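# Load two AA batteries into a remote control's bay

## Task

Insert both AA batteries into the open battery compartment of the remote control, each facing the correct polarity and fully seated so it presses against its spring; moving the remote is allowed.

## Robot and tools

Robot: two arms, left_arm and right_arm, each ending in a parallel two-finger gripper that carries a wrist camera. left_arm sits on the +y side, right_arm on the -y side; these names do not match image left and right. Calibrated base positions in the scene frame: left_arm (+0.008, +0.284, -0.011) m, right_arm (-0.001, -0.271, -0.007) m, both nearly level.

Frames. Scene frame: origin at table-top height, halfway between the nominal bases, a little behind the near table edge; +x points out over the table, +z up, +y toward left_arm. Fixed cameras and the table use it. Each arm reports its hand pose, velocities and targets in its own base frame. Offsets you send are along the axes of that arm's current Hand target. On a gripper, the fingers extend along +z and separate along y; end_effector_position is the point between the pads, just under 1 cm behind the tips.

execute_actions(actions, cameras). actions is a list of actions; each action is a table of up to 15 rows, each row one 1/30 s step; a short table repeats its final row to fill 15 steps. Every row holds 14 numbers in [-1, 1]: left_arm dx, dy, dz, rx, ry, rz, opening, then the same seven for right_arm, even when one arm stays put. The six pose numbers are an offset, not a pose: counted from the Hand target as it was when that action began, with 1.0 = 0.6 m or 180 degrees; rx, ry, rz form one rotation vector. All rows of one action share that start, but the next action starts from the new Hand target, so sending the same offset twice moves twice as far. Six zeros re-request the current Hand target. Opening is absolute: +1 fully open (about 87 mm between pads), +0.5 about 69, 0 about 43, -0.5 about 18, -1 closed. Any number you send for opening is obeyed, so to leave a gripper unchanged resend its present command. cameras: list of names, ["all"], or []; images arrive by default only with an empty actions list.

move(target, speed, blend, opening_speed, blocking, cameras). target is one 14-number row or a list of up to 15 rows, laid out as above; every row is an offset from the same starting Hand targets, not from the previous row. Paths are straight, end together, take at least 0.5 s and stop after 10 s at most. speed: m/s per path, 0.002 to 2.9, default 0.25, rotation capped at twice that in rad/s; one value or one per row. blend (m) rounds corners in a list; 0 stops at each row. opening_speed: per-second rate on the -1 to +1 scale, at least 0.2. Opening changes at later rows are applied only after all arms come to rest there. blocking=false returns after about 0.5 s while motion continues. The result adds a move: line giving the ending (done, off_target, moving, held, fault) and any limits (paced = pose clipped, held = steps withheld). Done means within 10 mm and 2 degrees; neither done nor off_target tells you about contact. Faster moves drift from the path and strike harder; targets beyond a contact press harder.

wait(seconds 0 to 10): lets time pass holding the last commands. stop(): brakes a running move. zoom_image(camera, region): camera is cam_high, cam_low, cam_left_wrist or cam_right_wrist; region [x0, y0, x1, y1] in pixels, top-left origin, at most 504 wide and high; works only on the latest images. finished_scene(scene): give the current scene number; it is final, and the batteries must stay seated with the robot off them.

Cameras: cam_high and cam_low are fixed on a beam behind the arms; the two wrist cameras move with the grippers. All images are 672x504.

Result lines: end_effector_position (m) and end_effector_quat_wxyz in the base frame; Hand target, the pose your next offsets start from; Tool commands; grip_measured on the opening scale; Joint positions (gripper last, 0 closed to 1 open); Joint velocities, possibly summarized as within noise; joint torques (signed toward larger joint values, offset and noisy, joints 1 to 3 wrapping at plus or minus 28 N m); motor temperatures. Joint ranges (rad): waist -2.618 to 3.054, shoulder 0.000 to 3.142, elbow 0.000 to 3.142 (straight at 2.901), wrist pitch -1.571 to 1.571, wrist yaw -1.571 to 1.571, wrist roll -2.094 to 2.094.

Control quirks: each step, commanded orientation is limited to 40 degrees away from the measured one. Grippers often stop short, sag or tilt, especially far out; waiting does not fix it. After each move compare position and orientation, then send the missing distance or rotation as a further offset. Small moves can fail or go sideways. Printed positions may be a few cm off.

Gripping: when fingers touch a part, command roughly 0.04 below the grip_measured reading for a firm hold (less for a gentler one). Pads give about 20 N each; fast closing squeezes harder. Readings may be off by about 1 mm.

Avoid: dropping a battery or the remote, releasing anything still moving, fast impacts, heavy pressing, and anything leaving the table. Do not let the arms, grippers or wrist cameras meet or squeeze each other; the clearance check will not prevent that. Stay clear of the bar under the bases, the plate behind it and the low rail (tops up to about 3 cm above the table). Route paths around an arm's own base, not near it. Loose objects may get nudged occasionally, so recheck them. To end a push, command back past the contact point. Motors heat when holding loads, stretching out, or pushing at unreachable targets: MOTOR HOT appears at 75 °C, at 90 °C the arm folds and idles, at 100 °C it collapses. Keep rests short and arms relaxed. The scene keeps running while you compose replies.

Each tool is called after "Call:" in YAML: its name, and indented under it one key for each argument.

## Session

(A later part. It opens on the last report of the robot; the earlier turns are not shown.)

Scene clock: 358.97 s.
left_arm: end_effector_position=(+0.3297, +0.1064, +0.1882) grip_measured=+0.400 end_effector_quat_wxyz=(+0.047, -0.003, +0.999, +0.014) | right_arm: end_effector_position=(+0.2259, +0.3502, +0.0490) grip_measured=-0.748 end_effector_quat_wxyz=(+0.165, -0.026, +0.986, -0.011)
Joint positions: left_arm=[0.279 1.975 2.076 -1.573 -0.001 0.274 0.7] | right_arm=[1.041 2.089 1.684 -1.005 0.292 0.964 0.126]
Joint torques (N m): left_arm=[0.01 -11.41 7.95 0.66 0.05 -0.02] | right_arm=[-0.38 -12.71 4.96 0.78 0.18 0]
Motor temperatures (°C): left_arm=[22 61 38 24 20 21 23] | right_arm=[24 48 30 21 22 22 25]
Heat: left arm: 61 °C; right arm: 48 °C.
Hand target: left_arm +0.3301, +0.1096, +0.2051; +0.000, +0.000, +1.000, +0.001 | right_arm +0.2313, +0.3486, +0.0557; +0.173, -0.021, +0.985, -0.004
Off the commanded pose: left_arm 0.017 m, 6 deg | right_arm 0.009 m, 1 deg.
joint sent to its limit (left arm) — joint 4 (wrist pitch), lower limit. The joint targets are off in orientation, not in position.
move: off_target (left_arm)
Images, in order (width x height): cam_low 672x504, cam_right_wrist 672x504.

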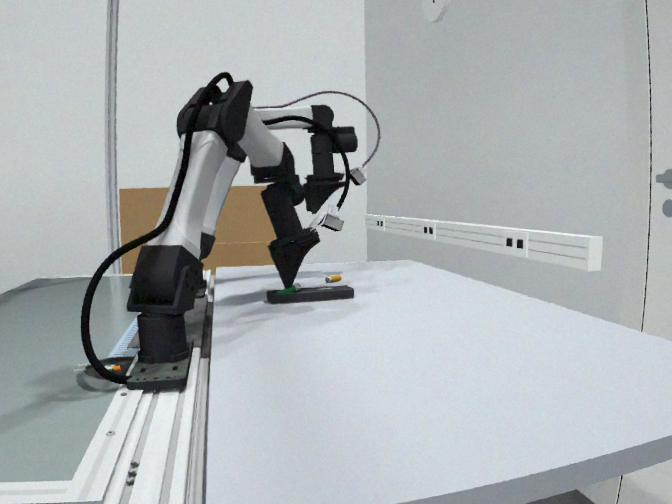

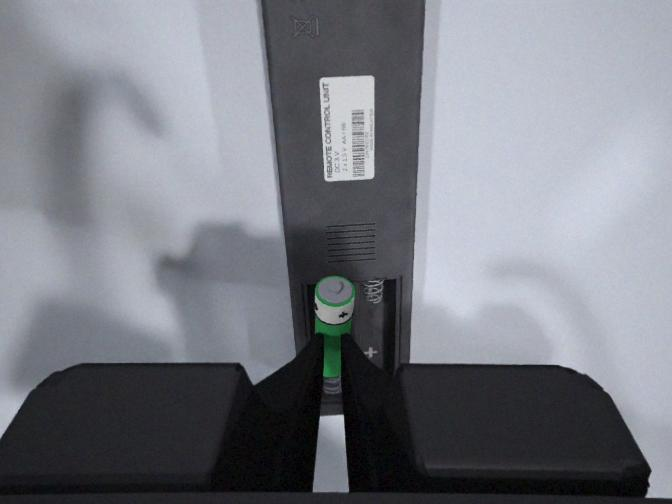

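Call:
move:
  target:
    - [0,0,0,0,0,0,0.4,0,0,0,0,0,0,-0.4]
    - [0,0,0,0,0,0,0.4,0,0,0.012,0,0,0,-0.4]
    - [0,0,0,0,0,0,0.4,0,0,0.012,0,0,0,-0.8]
    - [0,0,0,0,0,0,0.4,0.024,-0.002,0.006,0,0,0,-0.8]
    - [0,0,0,0,0,0,0.4,0.022,-0.004,0.028,0,0.1,0,-0.8]
  speed: 0.06
  opening_speed: 0.5
  cameras: ["cam_right_wrist","cam_low"]

Call:
zoom_image:
  camera: "cam_low"
  region: [260, 240, 380, 320]

Call:
zoom_image:
  camera: "cam_right_wrist"
  region: [230, 200, 450, 420]

Scene clock: 369.67 s.
left_arm: end_effector_position=(+0.3297, +0.1064, +0.1882) grip_measured=+0.400 end_effector_quat_wxyz=(+0.047, -0.003, +0.999, +0.014) | right_arm: end_effector_position=(+0.2259, +0.3487, +0.0463) grip_measured=-0.624 end_effector_quat_wxyz=(+0.035, -0.020, +0.999, +0.004)
Joint positions: left_arm=[0.279 1.975 2.076 -1.573 -0.001 0.274 0.7] | right_arm=[0.939 2.212 1.865 -1.176 0.051 0.897 0.188]
Joint torques (N m): left_arm=[-0.02 -11.79 8.12 0.59 0.05 -0.05] | right_arm=[-0.18 -8.46 6.12 0.31 -0.19 -0.02]
Motor temperatures (°C): left_arm=[22 62 38 24 20 21 23] | right_arm=[24 48 30 21 22 22 25]
Heat: left arm: 62 °C; right arm: 48 °C.
Hand target: left_arm +0.3301, +0.1096, +0.2051; +0.000, +0.000, +1.000, +0.001 | right_arm +0.2247, +0.3455, +0.0355; +0.017, -0.020, +1.000, -0.007
Off the commanded pose: left_arm 0.017 m, 6 deg | right_arm 0.011 m, 2 deg.
joint sent to its limit (left arm) — joint 4 (wrist pitch), lower limit. The joint targets are off in orientation, not in position.
move: off_target (left_arm, right_arm)
Images, in order (width x height): cam_low 672x504, cam_right_wrist 672x504.

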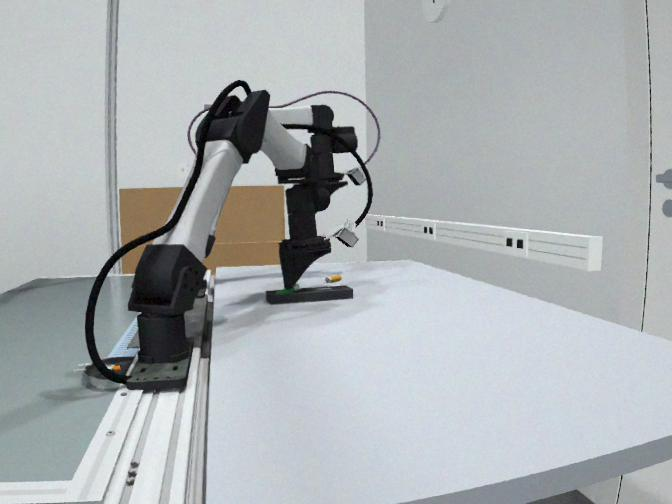

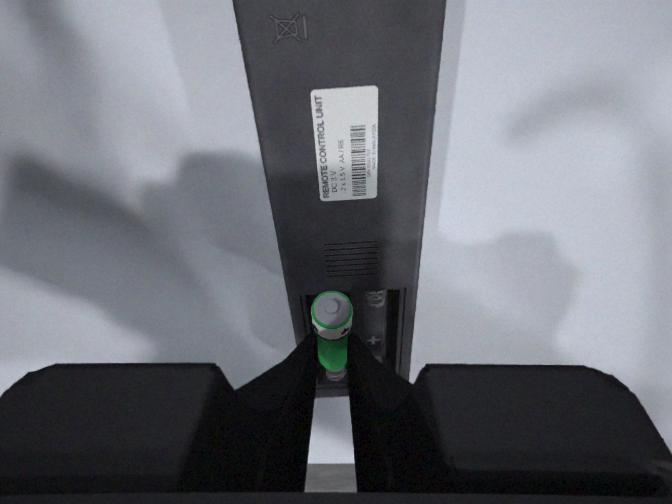

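Scaled by 4.200.

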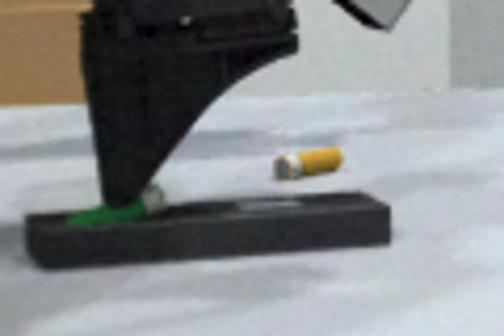

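Scaled by 2.291.

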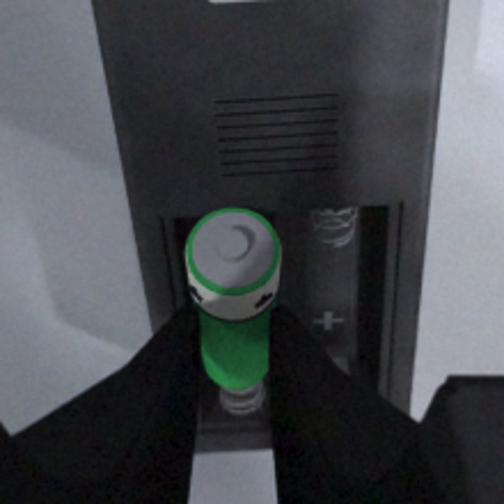

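Call:
move:
  target:
    - [0,0,0,0,0,0,0.4,0.022,-0.002,0.0,0,0,0,-0.85]
    - [0,0,0,0,0,0,0.4,0.026,-0.002,0.02,0,0.02,0,-0.85]
  speed: 0.05
  cameras: ["cam_right_wrist","cam_low"]

Call:
zoom_image:
  camera: "cam_low"
  region: [260, 240, 380, 320]

Call:
zoom_image:
  camera: "cam_right_wrist"
  region: [230, 200, 450, 420]

Scene clock: 375.37 s.
left_arm: end_effector_position=(+0.3297, +0.1064, +0.1882) grip_measured=+0.400 end_effector_quat_wxyz=(+0.047, -0.003, +0.999, +0.014) | right_arm: end_effector_position=(+0.2229, +0.3499, +0.0457) grip_measured=-0.624 end_effector_quat_wxyz=(+0.027, -0.019, +0.999, +0.014)
Joint positions: left_arm=[0.279 1.975 2.076 -1.573 -0.001 0.274 0.7] | right_arm=[0.936 2.201 1.842 -1.157 0.025 0.896 0.188]
Joint torques (N m): left_arm=[-0.01 -11.4 8.12 0.67 0.02 -0.01] | right_arm=[0.49 -6.91 3.95 0.26 -0.47 0.06]
Motor temperatures (°C): left_arm=[22 62 38 24 20 21 23] | right_arm=[24 47 30 21 22 22 25]
Heat: left arm: 62 °C; right arm: 47 °C.
Hand target: left_arm +0.3301, +0.1096, +0.2051; +0.000, +0.000, +1.000, +0.001 | right_arm +0.2095, +0.3435, +0.0230; -0.014, -0.020, +1.000, -0.008
Off the commanded pose: left_arm 0.017 m, 6 deg | right_arm 0.027 m, 5 deg.
joint sent to its limit (left arm) — joint 4 (wrist pitch), lower limit. The joint targets are off in orientation, not in position.
move: off_target (left_arm, right_arm)
Images, in order (width x height): cam_low 672x504, cam_right_wrist 672x504.

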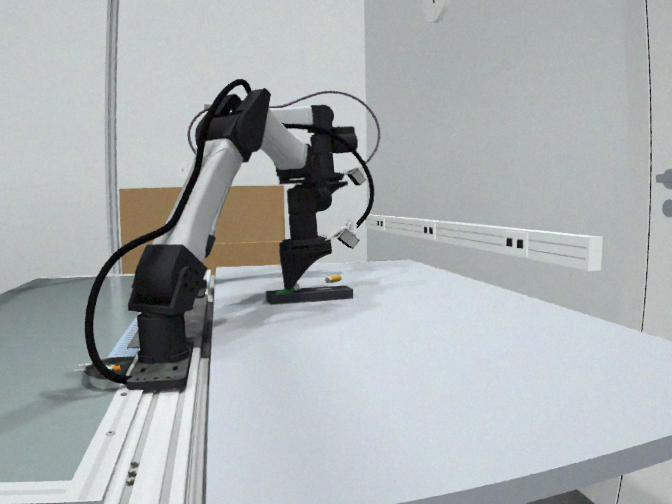

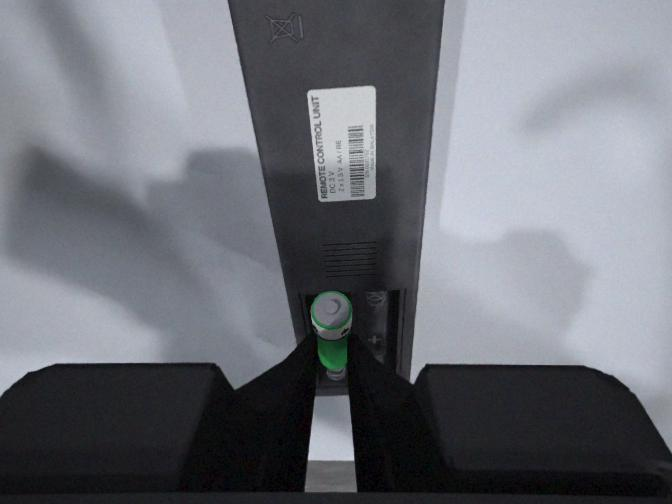

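Scaled by 4.200.

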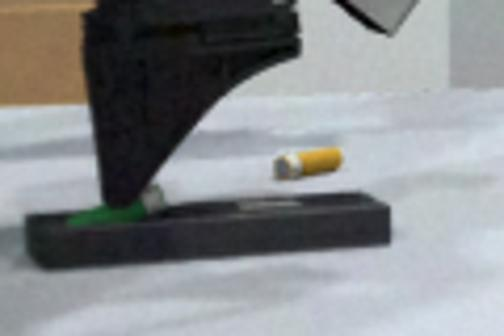

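Scaled by 2.291.

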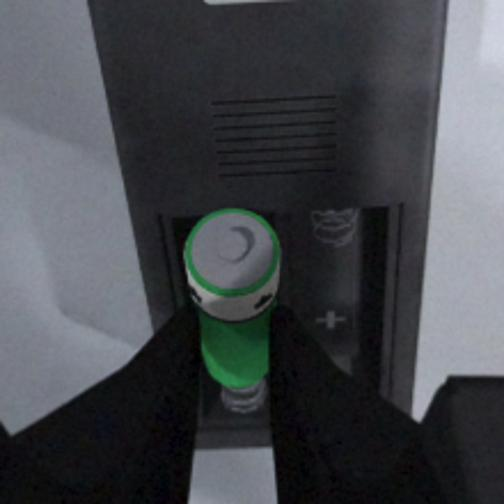

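Call:
move:
  target:
    - [0,0,0,0,0,0,0.4,-0.01,0.008,-0.045,0,-0.045,0,-0.85]
    - [0,0,0,0,0,0,0.4,0.02,0.008,-0.045,0,-0.045,0,-0.85]
  speed: 0.05
  cameras: ["cam_right_wrist","cam_low"]

Call:
zoom_image:
  camera: "cam_low"
  region: [260, 240, 380, 320]

Call:
zoom_image:
  camera: "cam_right_wrist"
  region: [230, 200, 450, 420]

Scene clock: 381.57 s.
left_arm: end_effector_position=(+0.3297, +0.1064, +0.1882) grip_measured=+0.400 end_effector_quat_wxyz=(+0.047, -0.003, +0.999, +0.014) | right_arm: end_effector_position=(+0.2063, +0.3495, +0.0464) grip_measured=-0.624 end_effector_quat_wxyz=(+0.063, -0.024, +0.998, -0.009)
Joint positions: left_arm=[0.279 1.975 2.076 -1.573 -0.001 0.274 0.7] | right_arm=[1.004 2.156 1.782 -1.141 0.115 0.954 0.188]
Joint torques (N m): left_arm=[-0.13 -11.67 7.88 0.62 0.01 -0.03] | right_arm=[1.13 -13.03 3.84 0.38 -0.13 0.22]
Motor temperatures (°C): left_arm=[22 62 38 24 20 21 23] | right_arm=[24 46 30 21 22 22 25]
Heat: left arm: 62 °C; right arm: 46 °C.
Hand target: left_arm +0.3301, +0.1096, +0.2051; +0.000, +0.000, +1.000, +0.001 | right_arm +0.1982, +0.3483, +0.0502; +0.056, -0.021, +0.998, -0.006
Off the commanded pose: left_arm 0.017 m, 6 deg | right_arm 0.009 m, 1 deg.
joint sent to its limit (left arm) — joint 4 (wrist pitch), lower limit. The joint targets are off in orientation, not in position.
move: off_target (left_arm)
Images, in order (width x height): cam_low 672x504, cam_right_wrist 672x504.

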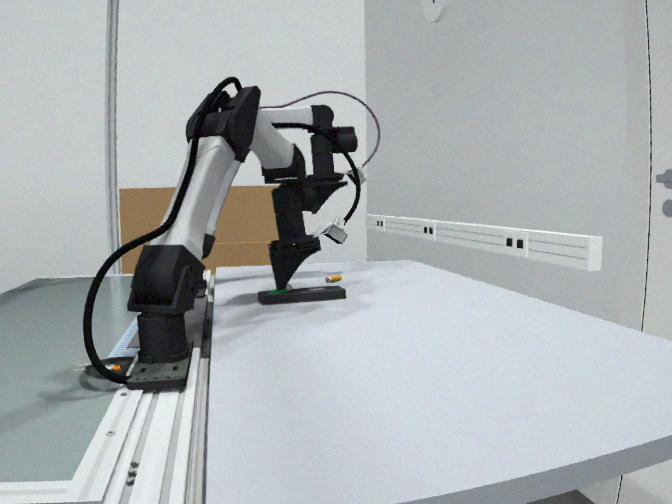

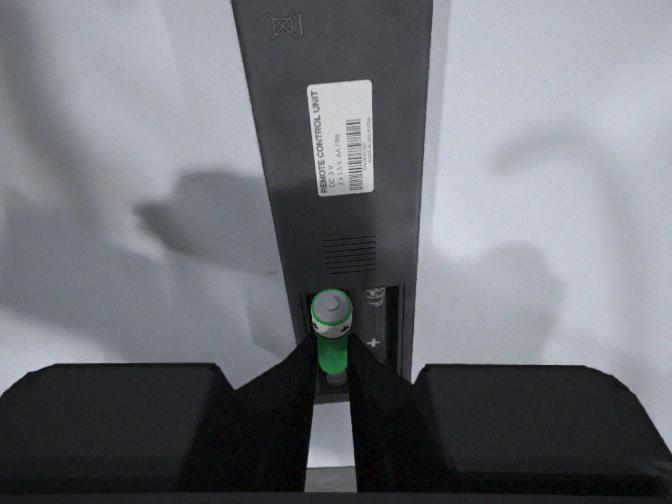

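Scaled by 4.200.

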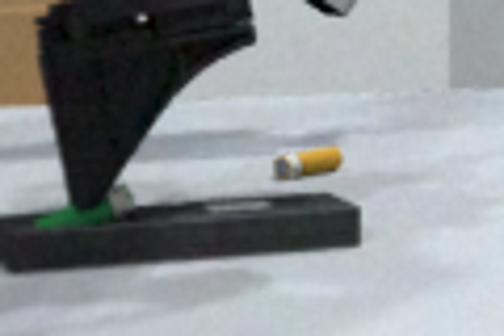

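Scaled by 2.291.

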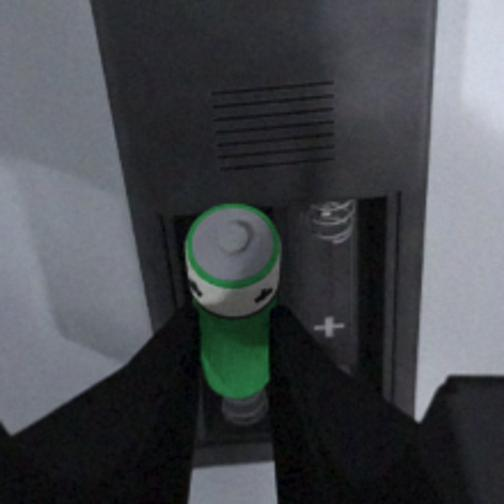

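Call:
move:
  target: [0,0,0,0,0,0,0.4,-0.19,0.0,-0.02,0,0,0,-0.85]
  speed: 0.06
  cameras: ["cam_right_wrist","cam_low","cam_high"]

Call:
zoom_image:
  camera: "cam_low"
  region: [280, 240, 400, 320]

Scene clock: 414.53 s.
left_arm: end_effector_position=(+0.3297, +0.1064, +0.1882) grip_measured=+0.400 end_effector_quat_wxyz=(+0.047, -0.003, +0.999, +0.014) | right_arm: end_effector_position=(+0.3067, +0.3537, +0.0703) grip_measured=-0.646 end_effector_quat_wxyz=(+0.058, -0.021, +0.998, -0.013)
Joint positions: left_arm=[0.279 1.975 2.076 -1.573 -0.001 0.274 0.7] | right_arm=[0.832 2.533 2.529 -1.505 0.102 0.787 0.177]
Joint torques (N m): left_arm=[0.18 -11.44 8.1 0.61 0.01 0.04] | right_arm=[-0.32 -12.83 7.84 0.32 -0.13 -0.05]
Motor temperatures (°C): left_arm=[22 63 38 24 20 21 23] | right_arm=[24 48 29 21 22 22 25]
Heat: left arm: 63 °C; right arm: 48 °C.
Hand target: left_arm +0.3301, +0.1096, +0.2051; +0.000, +0.000, +1.000, +0.001 | right_arm +0.3100, +0.3532, +0.0749; +0.056, -0.021, +0.998, -0.006
Off the commanded pose: left_arm 0.017 m, 6 deg | right_arm 0.006 m, 1 deg.
joint sent to its limit (left arm) — joint 4 (wrist pitch), lower limit. The joint targets are off in orientation, not in position.
move: off_target (left_arm)
Images, in order (width x height): cam_high 672x504, cam_low 672x504, cam_right_wrist 672x504.

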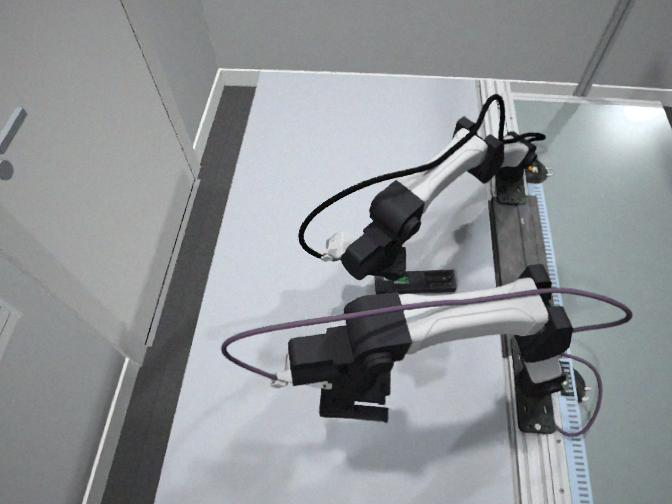

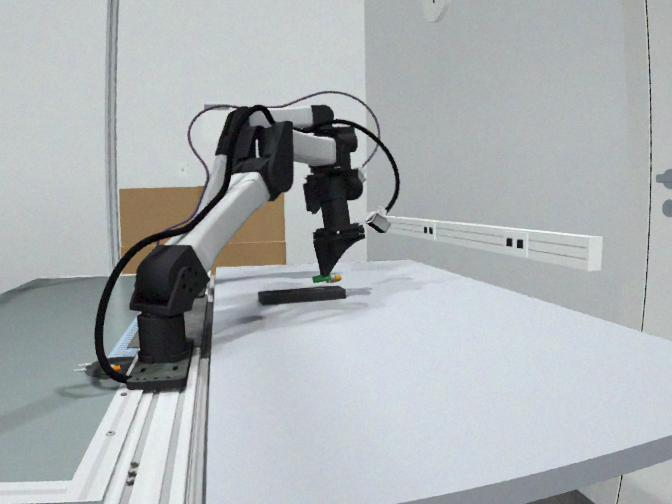

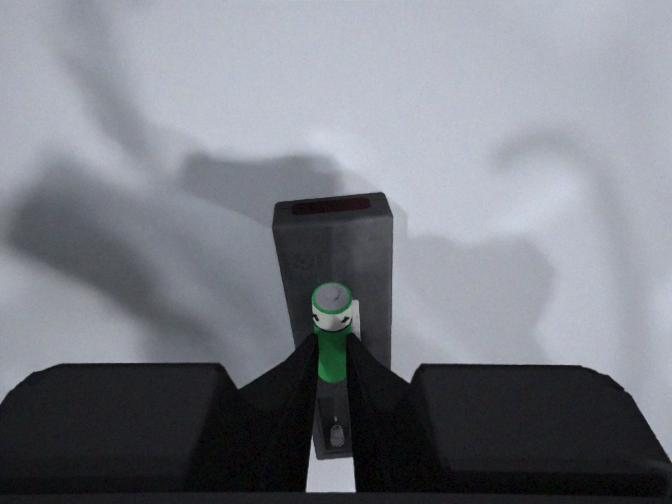

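Scaled by 4.200.

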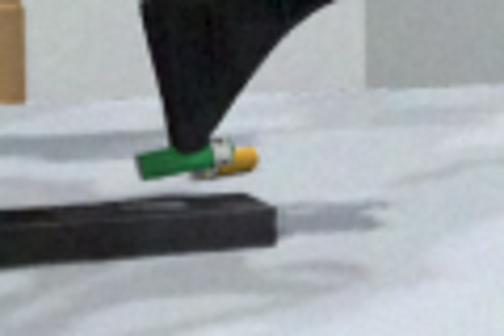

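Call:
move:
  target: [0,0,0,0,0,0,0.4,0.165,-0.001,-0.015,0,-0.075,0,-0.85]
  speed: 0.12
  cameras: ["cam_right_wrist","cam_low"]

Call:
zoom_image:
  camera: "cam_low"
  region: [240, 240, 360, 320]

Call:
zoom_image:
  camera: "cam_right_wrist"
  region: [230, 200, 450, 420]

Scene clock: 427.17 s.
left_arm: end_effector_position=(+0.3297, +0.1064, +0.1882) grip_measured=+0.400 end_effector_quat_wxyz=(+0.047, -0.003, +0.999, +0.014) | right_arm: end_effector_position=(+0.2065, +0.3474, +0.0576) grip_measured=-0.850 end_effector_quat_wxyz=(+0.156, -0.032, +0.987, -0.021)
Joint positions: left_arm=[0.279 1.975 2.076 -1.573 -0.001 0.274 0.7] | right_arm=[1.077 2.065 1.685 -1.065 0.292 0.993 0.075]
Joint torques (N m): left_arm=[0.09 -11.54 8.1 0.65 0.01 0.01] | right_arm=[0.21 -14.49 4.94 0.71 0.27 0.17]
Motor temperatures (°C): left_arm=[22 64 38 24 20 21 23] | right_arm=[24 48 30 21 22 22 25]
Heat: left arm: 64 °C; right arm: 48 °C.
Hand target: left_arm +0.3301, +0.1096, +0.2051; +0.000, +0.000, +1.000, +0.001 | right_arm +0.2107, +0.3485, +0.0727; +0.173, -0.021, +0.985, -0.004
Off the commanded pose: left_arm 0.017 m, 6 deg | right_arm 0.016 m, 3 deg.
joint sent to its limit (left arm) — joint 4 (wrist pitch), lower limit. The joint targets are off in orientation, not in position.
move: off_target (left_arm, right_arm)
Images, in order (width x height): cam_low 672x504, cam_right_wrist 672x504.

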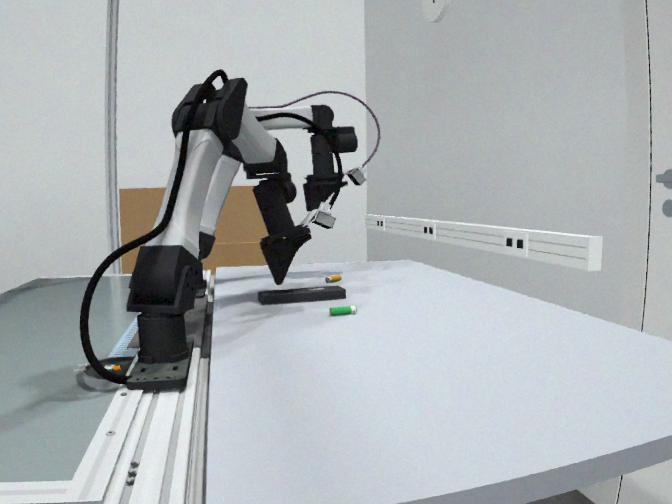

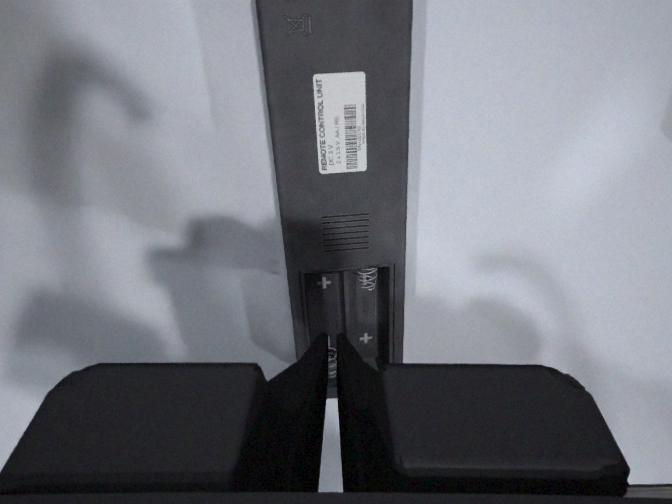

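Scaled by 4.200.

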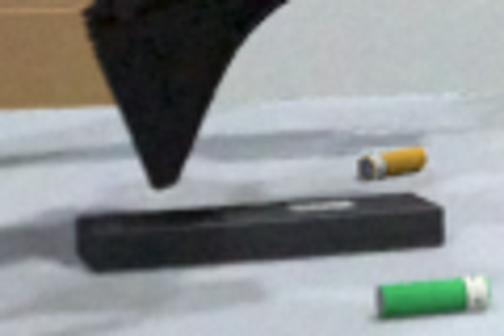

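Scaled by 2.291.

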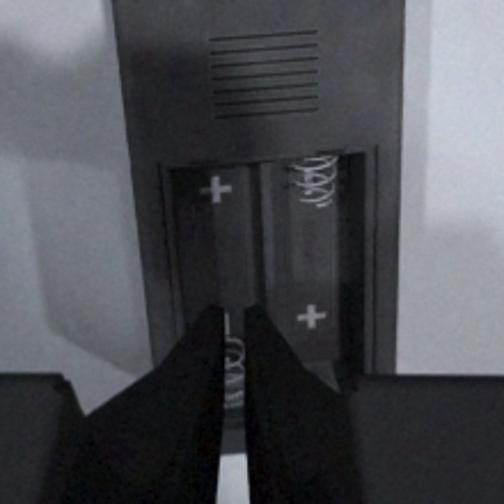

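Call:
move:
  target:
    - [0,0,0,0,0,0,0.2,0,0,-0.06,0,0,0,0]
    - [-0.017,-0.3,0.125,0,0,-0.183,0.2,0,-0.417,-0.1,0,0.08,0,0]
  cameras: ["all"]

Scene clock: 441.73 s.
left_arm: end_effector_position=(+0.3372, -0.0701, +0.1343) grip_measured=+0.200 end_effector_quat_wxyz=(-0.001, -0.277, +0.961, +0.001) | right_arm: end_effector_position=(+0.2046, +0.1006, +0.1294) grip_measured=+0.000 end_effector_quat_wxyz=(+0.048, -0.019, +0.999, -0.012)
Joint positions: left_arm=[-0.128 1.981 1.853 -1.445 -0.001 -0.69 0.6] | right_arm=[0.434 1.474 1.255 -1.274 0.061 0.393 0.5]
Joint torques (N m): left_arm=[-0.01 -8.66 5.12 0.59 -0.03 -0.19] | right_arm=[-0.1 -7.19 5.08 0.42 -0.15 -0.02]
Motor temperatures (°C): left_arm=[22 64 38 24 20 21 23] | right_arm=[24 51 30 21 22 22 25]
Heat: left arm: 64 °C; right arm: 51 °C.
Hand target: left_arm +0.3405, -0.0703, +0.1299; +0.000, -0.284, +0.959, +0.000 | right_arm +0.2004, +0.0985, +0.1328; +0.048, -0.021, +0.999, -0.006
Off the commanded pose: left_arm 0.005 m, 1 deg | right_arm 0.006 m, 1 deg.
move: done

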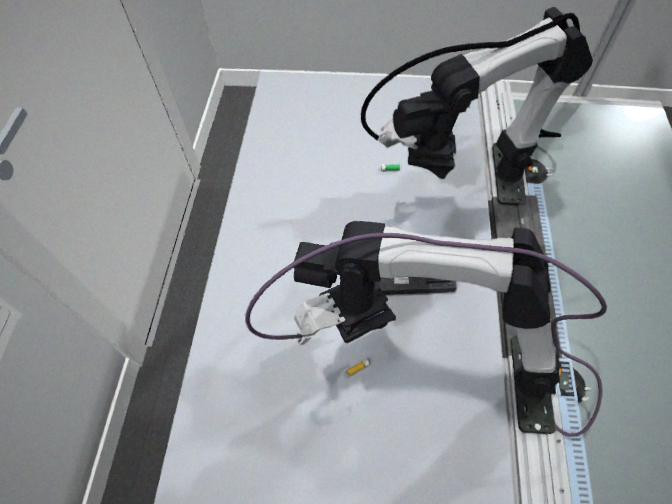

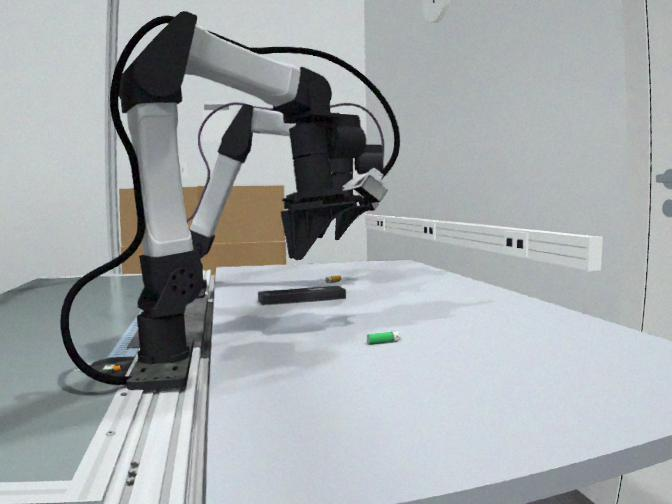

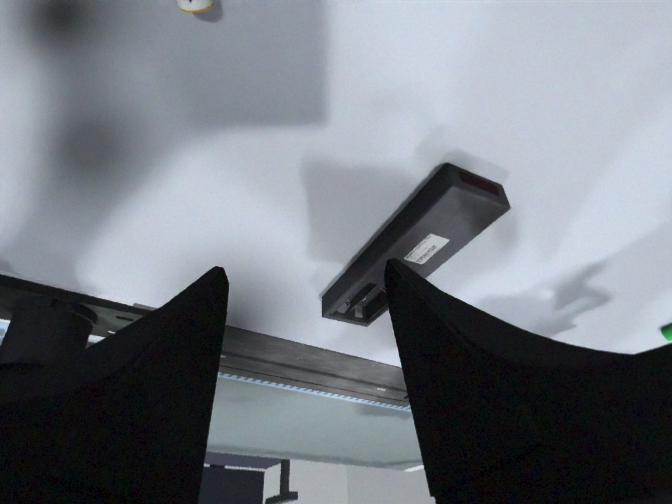

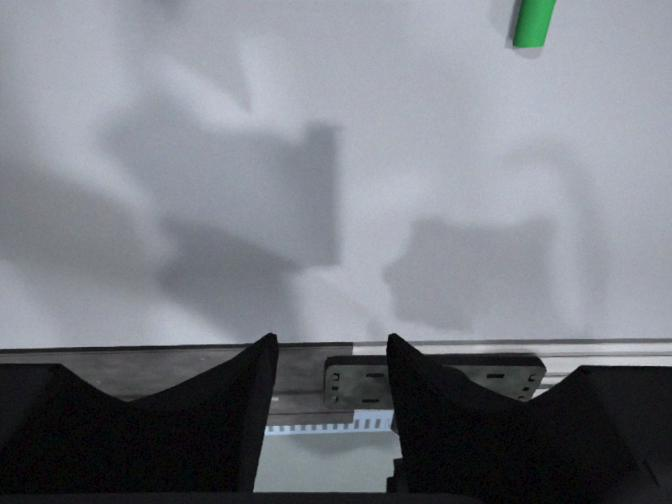

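Call:
move:
  target: [-0.11,0.108,0.07,0,0,0,0.1,0,0,0,0,0,0,0]
  cameras: ["cam_left_wrist"]

Scene clock: 448.80 s.
left_arm: end_effector_position=(+0.3563, +0.0191, +0.0905) grip_measured=+0.100 end_effector_quat_wxyz=(-0.006, -0.289, +0.957, +0.002) | right_arm: end_effector_position=(+0.2046, +0.1006, +0.1294) grip_measured=+0.000 end_effector_quat_wxyz=(+0.048, -0.020, +0.999, -0.012)
Joint positions: left_arm=[0.107 2.06 1.793 -1.316 -0.001 -0.48 0.55] | right_arm=[0.434 1.474 1.255 -1.274 0.061 0.392 0.5]
Joint torques (N m): left_arm=[-0.28 -9.17 5.94 0.69 0.06 0.01] | right_arm=[-0.1 -7.17 5.07 0.42 -0.16 -0.04]
Motor temperatures (°C): left_arm=[22 61 38 24 20 21 23] | right_arm=[24 49 30 21 22 22 25]
Heat: left arm: 61 °C; right arm: 49 °C.
Hand target: left_arm +0.3605, +0.0200, +0.0880; +0.000, -0.284, +0.959, +0.000 | right_arm +0.2004, +0.0986, +0.1328; +0.048, -0.020, +0.999, -0.006
Off the commanded pose: left_arm 0.005 m, 1 deg | right_arm 0.006 m, 1 deg.
move: done
Images, in order (width x height): cam_left_wrist 672x504.

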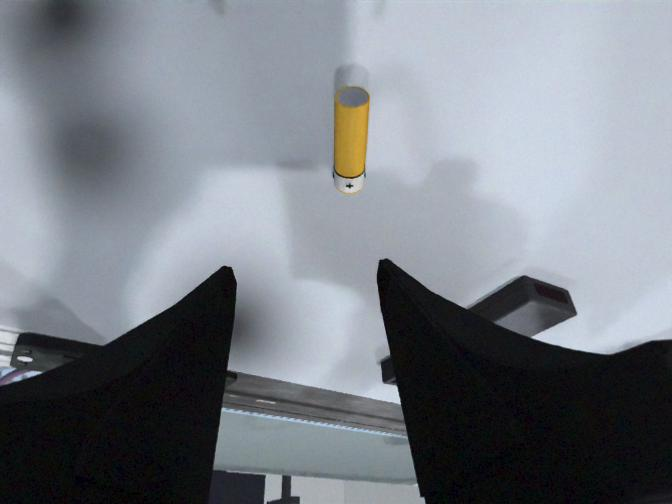

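Call:
move:
  target: [0,-0.031,0.072,0,0,0,0,0,0,0,0,0,0,0]
  speed: 0.15
  cameras: ["cam_left_wrist"]

Scene clock: 452.33 s.
left_arm: end_effector_position=(+0.3670, +0.0051, +0.0482) grip_measured=+0.000 end_effector_quat_wxyz=(-0.004, -0.279, +0.960, +0.002) | right_arm: end_effector_position=(+0.2046, +0.1006, +0.1294) grip_measured=+0.000 end_effector_quat_wxyz=(+0.048, -0.020, +0.999, -0.012)
Joint positions: left_arm=[0.068 2.115 1.707 -1.172 -0.001 -0.498 0.5] | right_arm=[0.434 1.474 1.255 -1.274 0.061 0.392 0.5]
Joint torques (N m): left_arm=[-0.69 -9.84 5.74 0.66 0.02 -0.17] | right_arm=[-0.1 -7.17 5.07 0.42 -0.16 -0.04]
Motor temperatures (°C): left_arm=[22 60 38 24 20 21 23] | right_arm=[24 47 30 21 22 22 25]
Heat: left arm: 60 °C; right arm: 47 °C.
Hand target: left_arm +0.3706, +0.0045, +0.0446; +0.000, -0.284, +0.959, +0.001 | right_arm +0.2004, +0.0986, +0.1328; +0.048, -0.020, +0.999, -0.006
Off the commanded pose: left_arm 0.005 m, 1 deg | right_arm 0.006 m, 1 deg.
move: done
Images, in order (width x height): cam_left_wrist 672x504.

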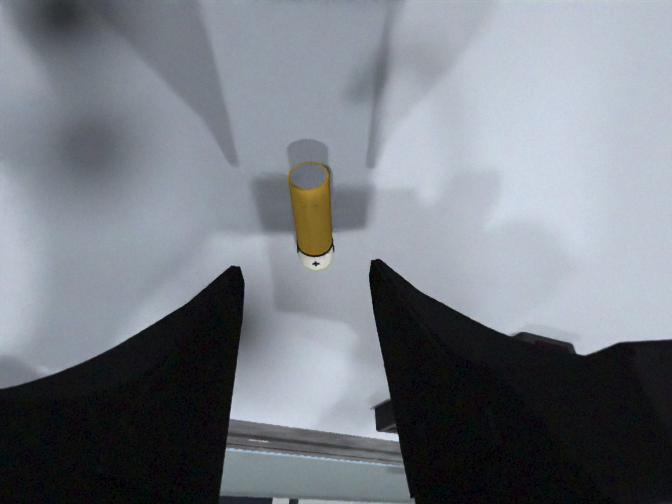

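Call:
move:
  target:
    - [0.012,-0.006,0.045,0,0,0,0,0,0,0,0,0,0,0]
    - [0.012,-0.006,0.045,0,0,0,-0.7,0,0,0,0,0,0,0]
  speed: 0.1
  opening_speed: 0.6
  cameras: ["cam_left_wrist"]

Scene clock: 458.53 s.
left_arm: end_effector_position=(+0.3642, -0.0011, +0.0231) grip_measured=-0.631 end_effector_quat_wxyz=(-0.001, -0.280, +0.960, +0.001) | right_arm: end_effector_position=(+0.2046, +0.1006, +0.1294) grip_measured=+0.000 end_effector_quat_wxyz=(+0.048, -0.020, +0.999, -0.012)
Joint positions: left_arm=[0.053 2.117 1.61 -1.066 -0.001 -0.515 0.184] | right_arm=[0.434 1.474 1.255 -1.274 0.061 0.392 0.5]
Joint torques (N m): left_arm=[-0.77 -9.11 5.38 0.67 0.06 -0.16] | right_arm=[-0.1 -7.17 5.08 0.42 -0.16 -0.04]
Motor temperatures (°C): left_arm=[22 59 37 24 20 21 23] | right_arm=[24 46 30 21 22 22 25]
Heat: left arm: 59 °C; right arm: 46 °C.
Hand target: left_arm +0.3665, -0.0024, +0.0177; +0.000, -0.284, +0.959, +0.001 | right_arm +0.2004, +0.0986, +0.1328; +0.048, -0.020, +0.999, -0.006
Off the commanded pose: left_arm 0.006 m, 1 deg | right_arm 0.006 m, 1 deg.
move: done
Images, in order (width x height): cam_left_wrist 672x504.

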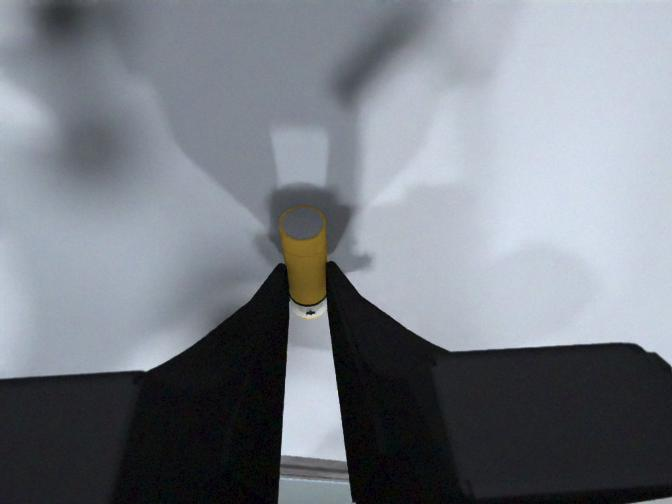

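Call:
move:
  target:
    - [0,0,-0.14,0,0,0,-0.7,0,0,0,0,0,0,0]
    - [0.453,-0.147,-0.14,0,0,0.167,-0.7,0,0,0,0,0,0,0]
  speed: 0.2
  cameras: ["cam_left_wrist","cam_high","cam_low"]

Call:
zoom_image:
  camera: "cam_left_wrist"
  region: [200, 150, 420, 370]

Scene clock: 467.90 s.
left_arm: end_effector_position=(+0.1816, -0.2210, +0.0939) grip_measured=-0.631 end_effector_quat_wxyz=(-0.014, -0.017, +1.000, +0.015) | right_arm: end_effector_position=(+0.2046, +0.1006, +0.1294) grip_measured=+0.000 end_effector_quat_wxyz=(+0.048, -0.020, +0.999, -0.012)
Joint positions: left_arm=[-0.778 1.773 1.413 -1.253 -0.001 -0.811 0.184] | right_arm=[0.434 1.474 1.255 -1.274 0.061 0.392 0.5]
Joint torques (N m): left_arm=[0.09 -9.16 6.72 0.44 0 -0.18] | right_arm=[-0.1 -7.17 5.08 0.42 -0.16 -0.04]
Motor temperatures (°C): left_arm=[22 58 37 24 20 21 23] | right_arm=[24 44 30 21 22 22 25]
Heat: left arm: 58 °C; right arm: 44 °C.
Hand target: left_arm +0.1866, -0.2245, +0.1015; +0.000, -0.026, +1.000, +0.001 | right_arm +0.2004, +0.0986, +0.1328; +0.048, -0.020, +0.999, -0.006
Off the commanded pose: left_arm 0.010 m, 3 deg | right_arm 0.006 m, 1 deg.
move: off_target (left_arm)
Images, in order (width x height): cam_high 672x504, cam_low 672x504, cam_left_wrist 672x504.

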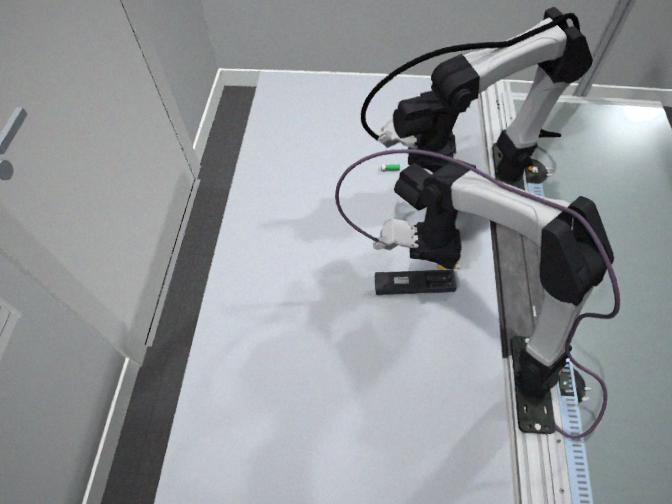

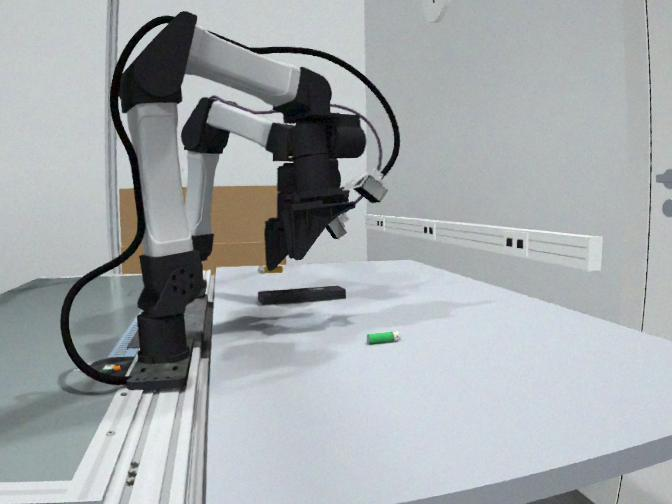

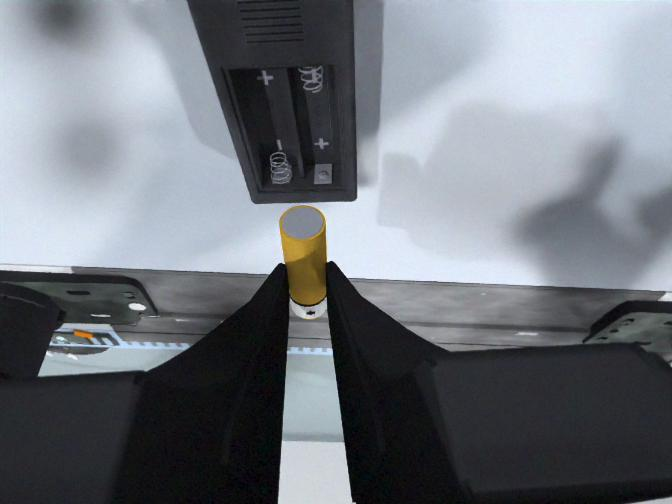

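Scaled by 2.291.

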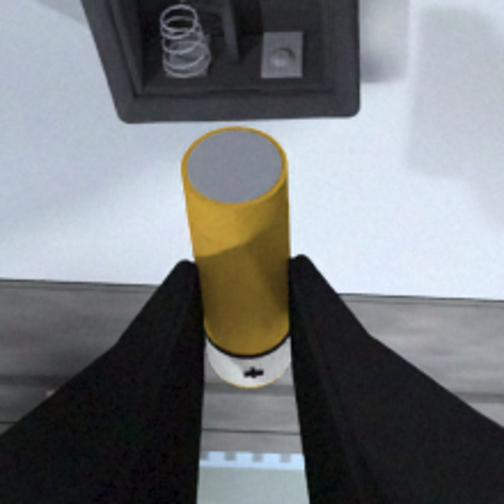

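Call:
move:
  target: [-0.013,0,0.065,0,0.083,-0.028,-0.7,0,0,0,0,0,0,0]
  speed: 0.1
  cameras: ["cam_left_wrist","cam_low"]

Call:
zoom_image:
  camera: "cam_left_wrist"
  region: [200, 130, 420, 350]

Call:
zoom_image:
  camera: "cam_low"
  region: [240, 230, 360, 310]

Scene clock: 480.50 s.
left_arm: end_effector_position=(+0.1899, -0.2215, +0.0585) grip_measured=-0.631 end_effector_quat_wxyz=(-0.127, -0.069, +0.989, +0.006) | right_arm: end_effector_position=(+0.2046, +0.1006, +0.1294) grip_measured=+0.000 end_effector_quat_wxyz=(+0.048, -0.020, +0.999, -0.012)
Joint positions: left_arm=[-0.665 1.959 1.448 -1.259 0.16 -0.788 0.184] | right_arm=[0.434 1.474 1.255 -1.274 0.061 0.392 0.5]
Joint torques (N m): left_arm=[0.36 -8.08 7.75 -0.12 0.4 0.03] | right_arm=[-0.1 -7.17 5.07 0.42 -0.16 -0.04]
Motor temperatures (°C): left_arm=[22 57 37 23 20 21 23] | right_arm=[24 42 30 21 22 22 25]
Heat: left arm: 57 °C; right arm: 42 °C.
Hand target: left_arm +0.1944, -0.2241, +0.0625; -0.130, -0.069, +0.989, -0.003 | right_arm +0.2004, +0.0986, +0.1328; +0.048, -0.020, +0.999, -0.006
Off the commanded pose: left_arm 0.006 m, 1 deg | right_arm 0.006 m, 1 deg.
move: done
Images, in order (width x height): cam_low 672x504, cam_left_wrist 672x504.

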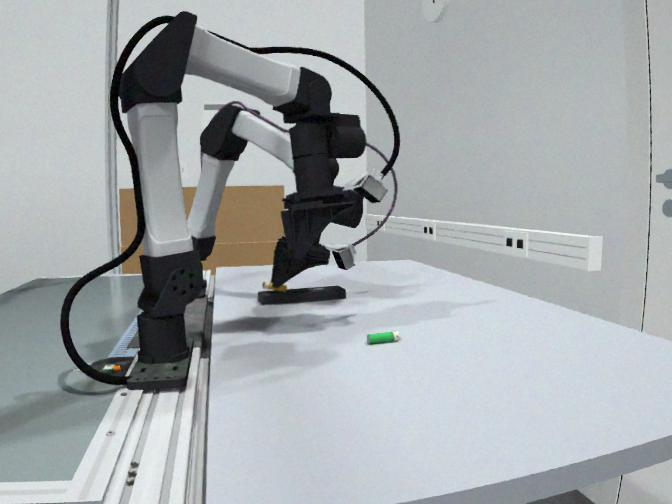

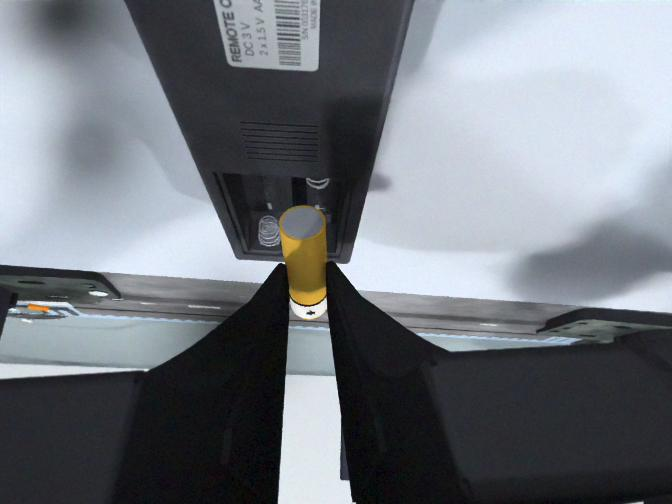

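Scaled by 2.291.

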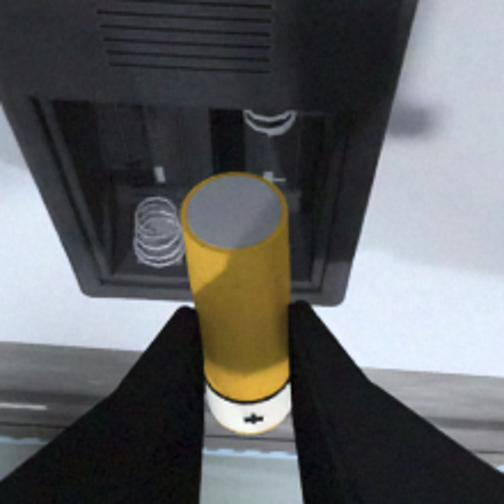

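Scaled by 4.200.

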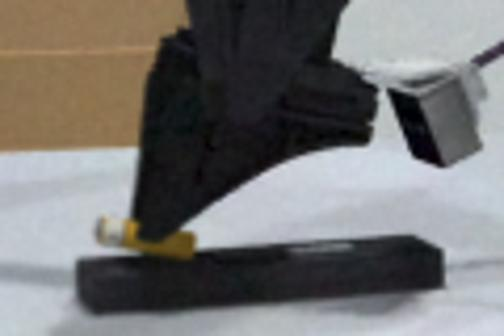

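Call:
move:
  target: [-0.016,-0.003,0.022,0,0,0,-0.7,0,0,0,0,0,0,0]
  speed: 0.05
  cameras: ["cam_left_wrist","cam_low"]

Call:
zoom_image:
  camera: "cam_left_wrist"
  region: [200, 130, 420, 350]

Call:
zoom_image:
  camera: "cam_low"
  region: [240, 230, 360, 310]

Scene clock: 487.73 s.
left_arm: end_effector_position=(+0.1926, -0.2225, +0.0492) grip_measured=-0.631 end_effector_quat_wxyz=(-0.134, -0.069, +0.989, +0.007) | right_arm: end_effector_position=(+0.2046, +0.1006, +0.1294) grip_measured=+0.000 end_effector_quat_wxyz=(+0.048, -0.020, +0.999, -0.012)
Joint positions: left_arm=[-0.658 1.99 1.448 -1.241 0.168 -0.779 0.184] | right_arm=[0.434 1.474 1.255 -1.274 0.061 0.392 0.5]
Joint torques (N m): left_arm=[0.73 -7.53 6.46 0.14 0.19 -0.01] | right_arm=[-0.12 -7.17 5.08 0.42 -0.15 -0.04]
Motor temperatures (°C): left_arm=[22 56 37 23 20 21 23] | right_arm=[24 42 30 21 22 22 25]
Heat: left arm: 56 °C; right arm: 42 °C.
Hand target: left_arm +0.2005, -0.2249, +0.0473; -0.130, -0.069, +0.989, -0.003 | right_arm +0.2004, +0.0986, +0.1328; +0.048, -0.020, +0.999, -0.006
Off the commanded pose: left_arm 0.008 m, 1 deg | right_arm 0.006 m, 1 deg.
move: done
Images, in order (width x height): cam_low 672x504, cam_left_wrist 672x504.

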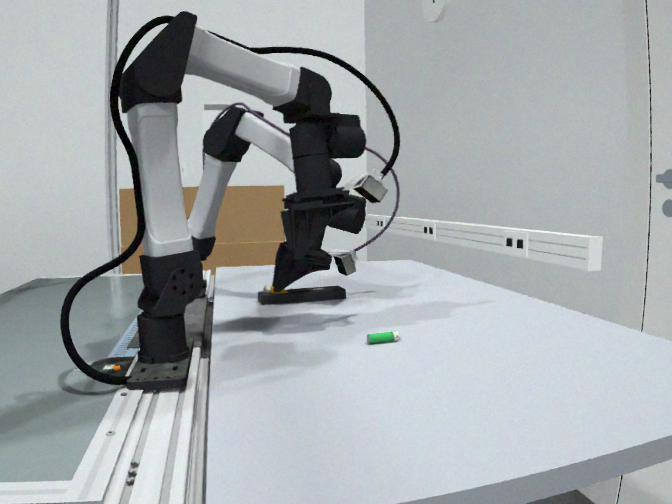

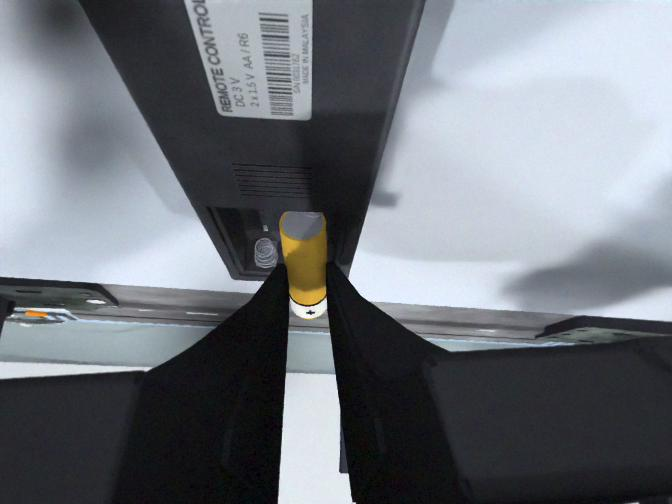

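Scaled by 2.291.

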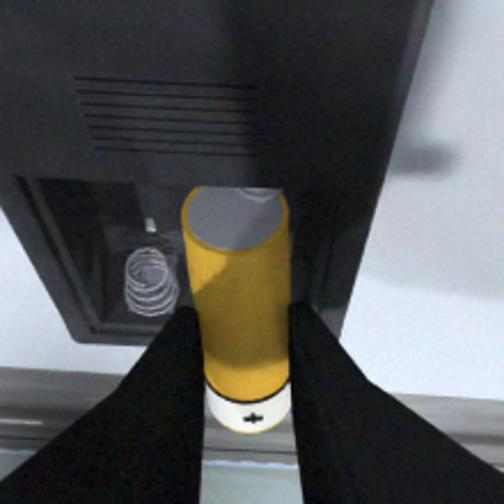

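Scaled by 4.200.

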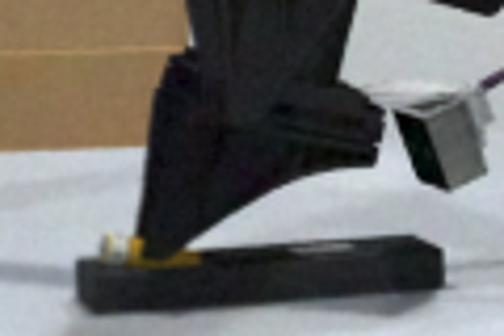

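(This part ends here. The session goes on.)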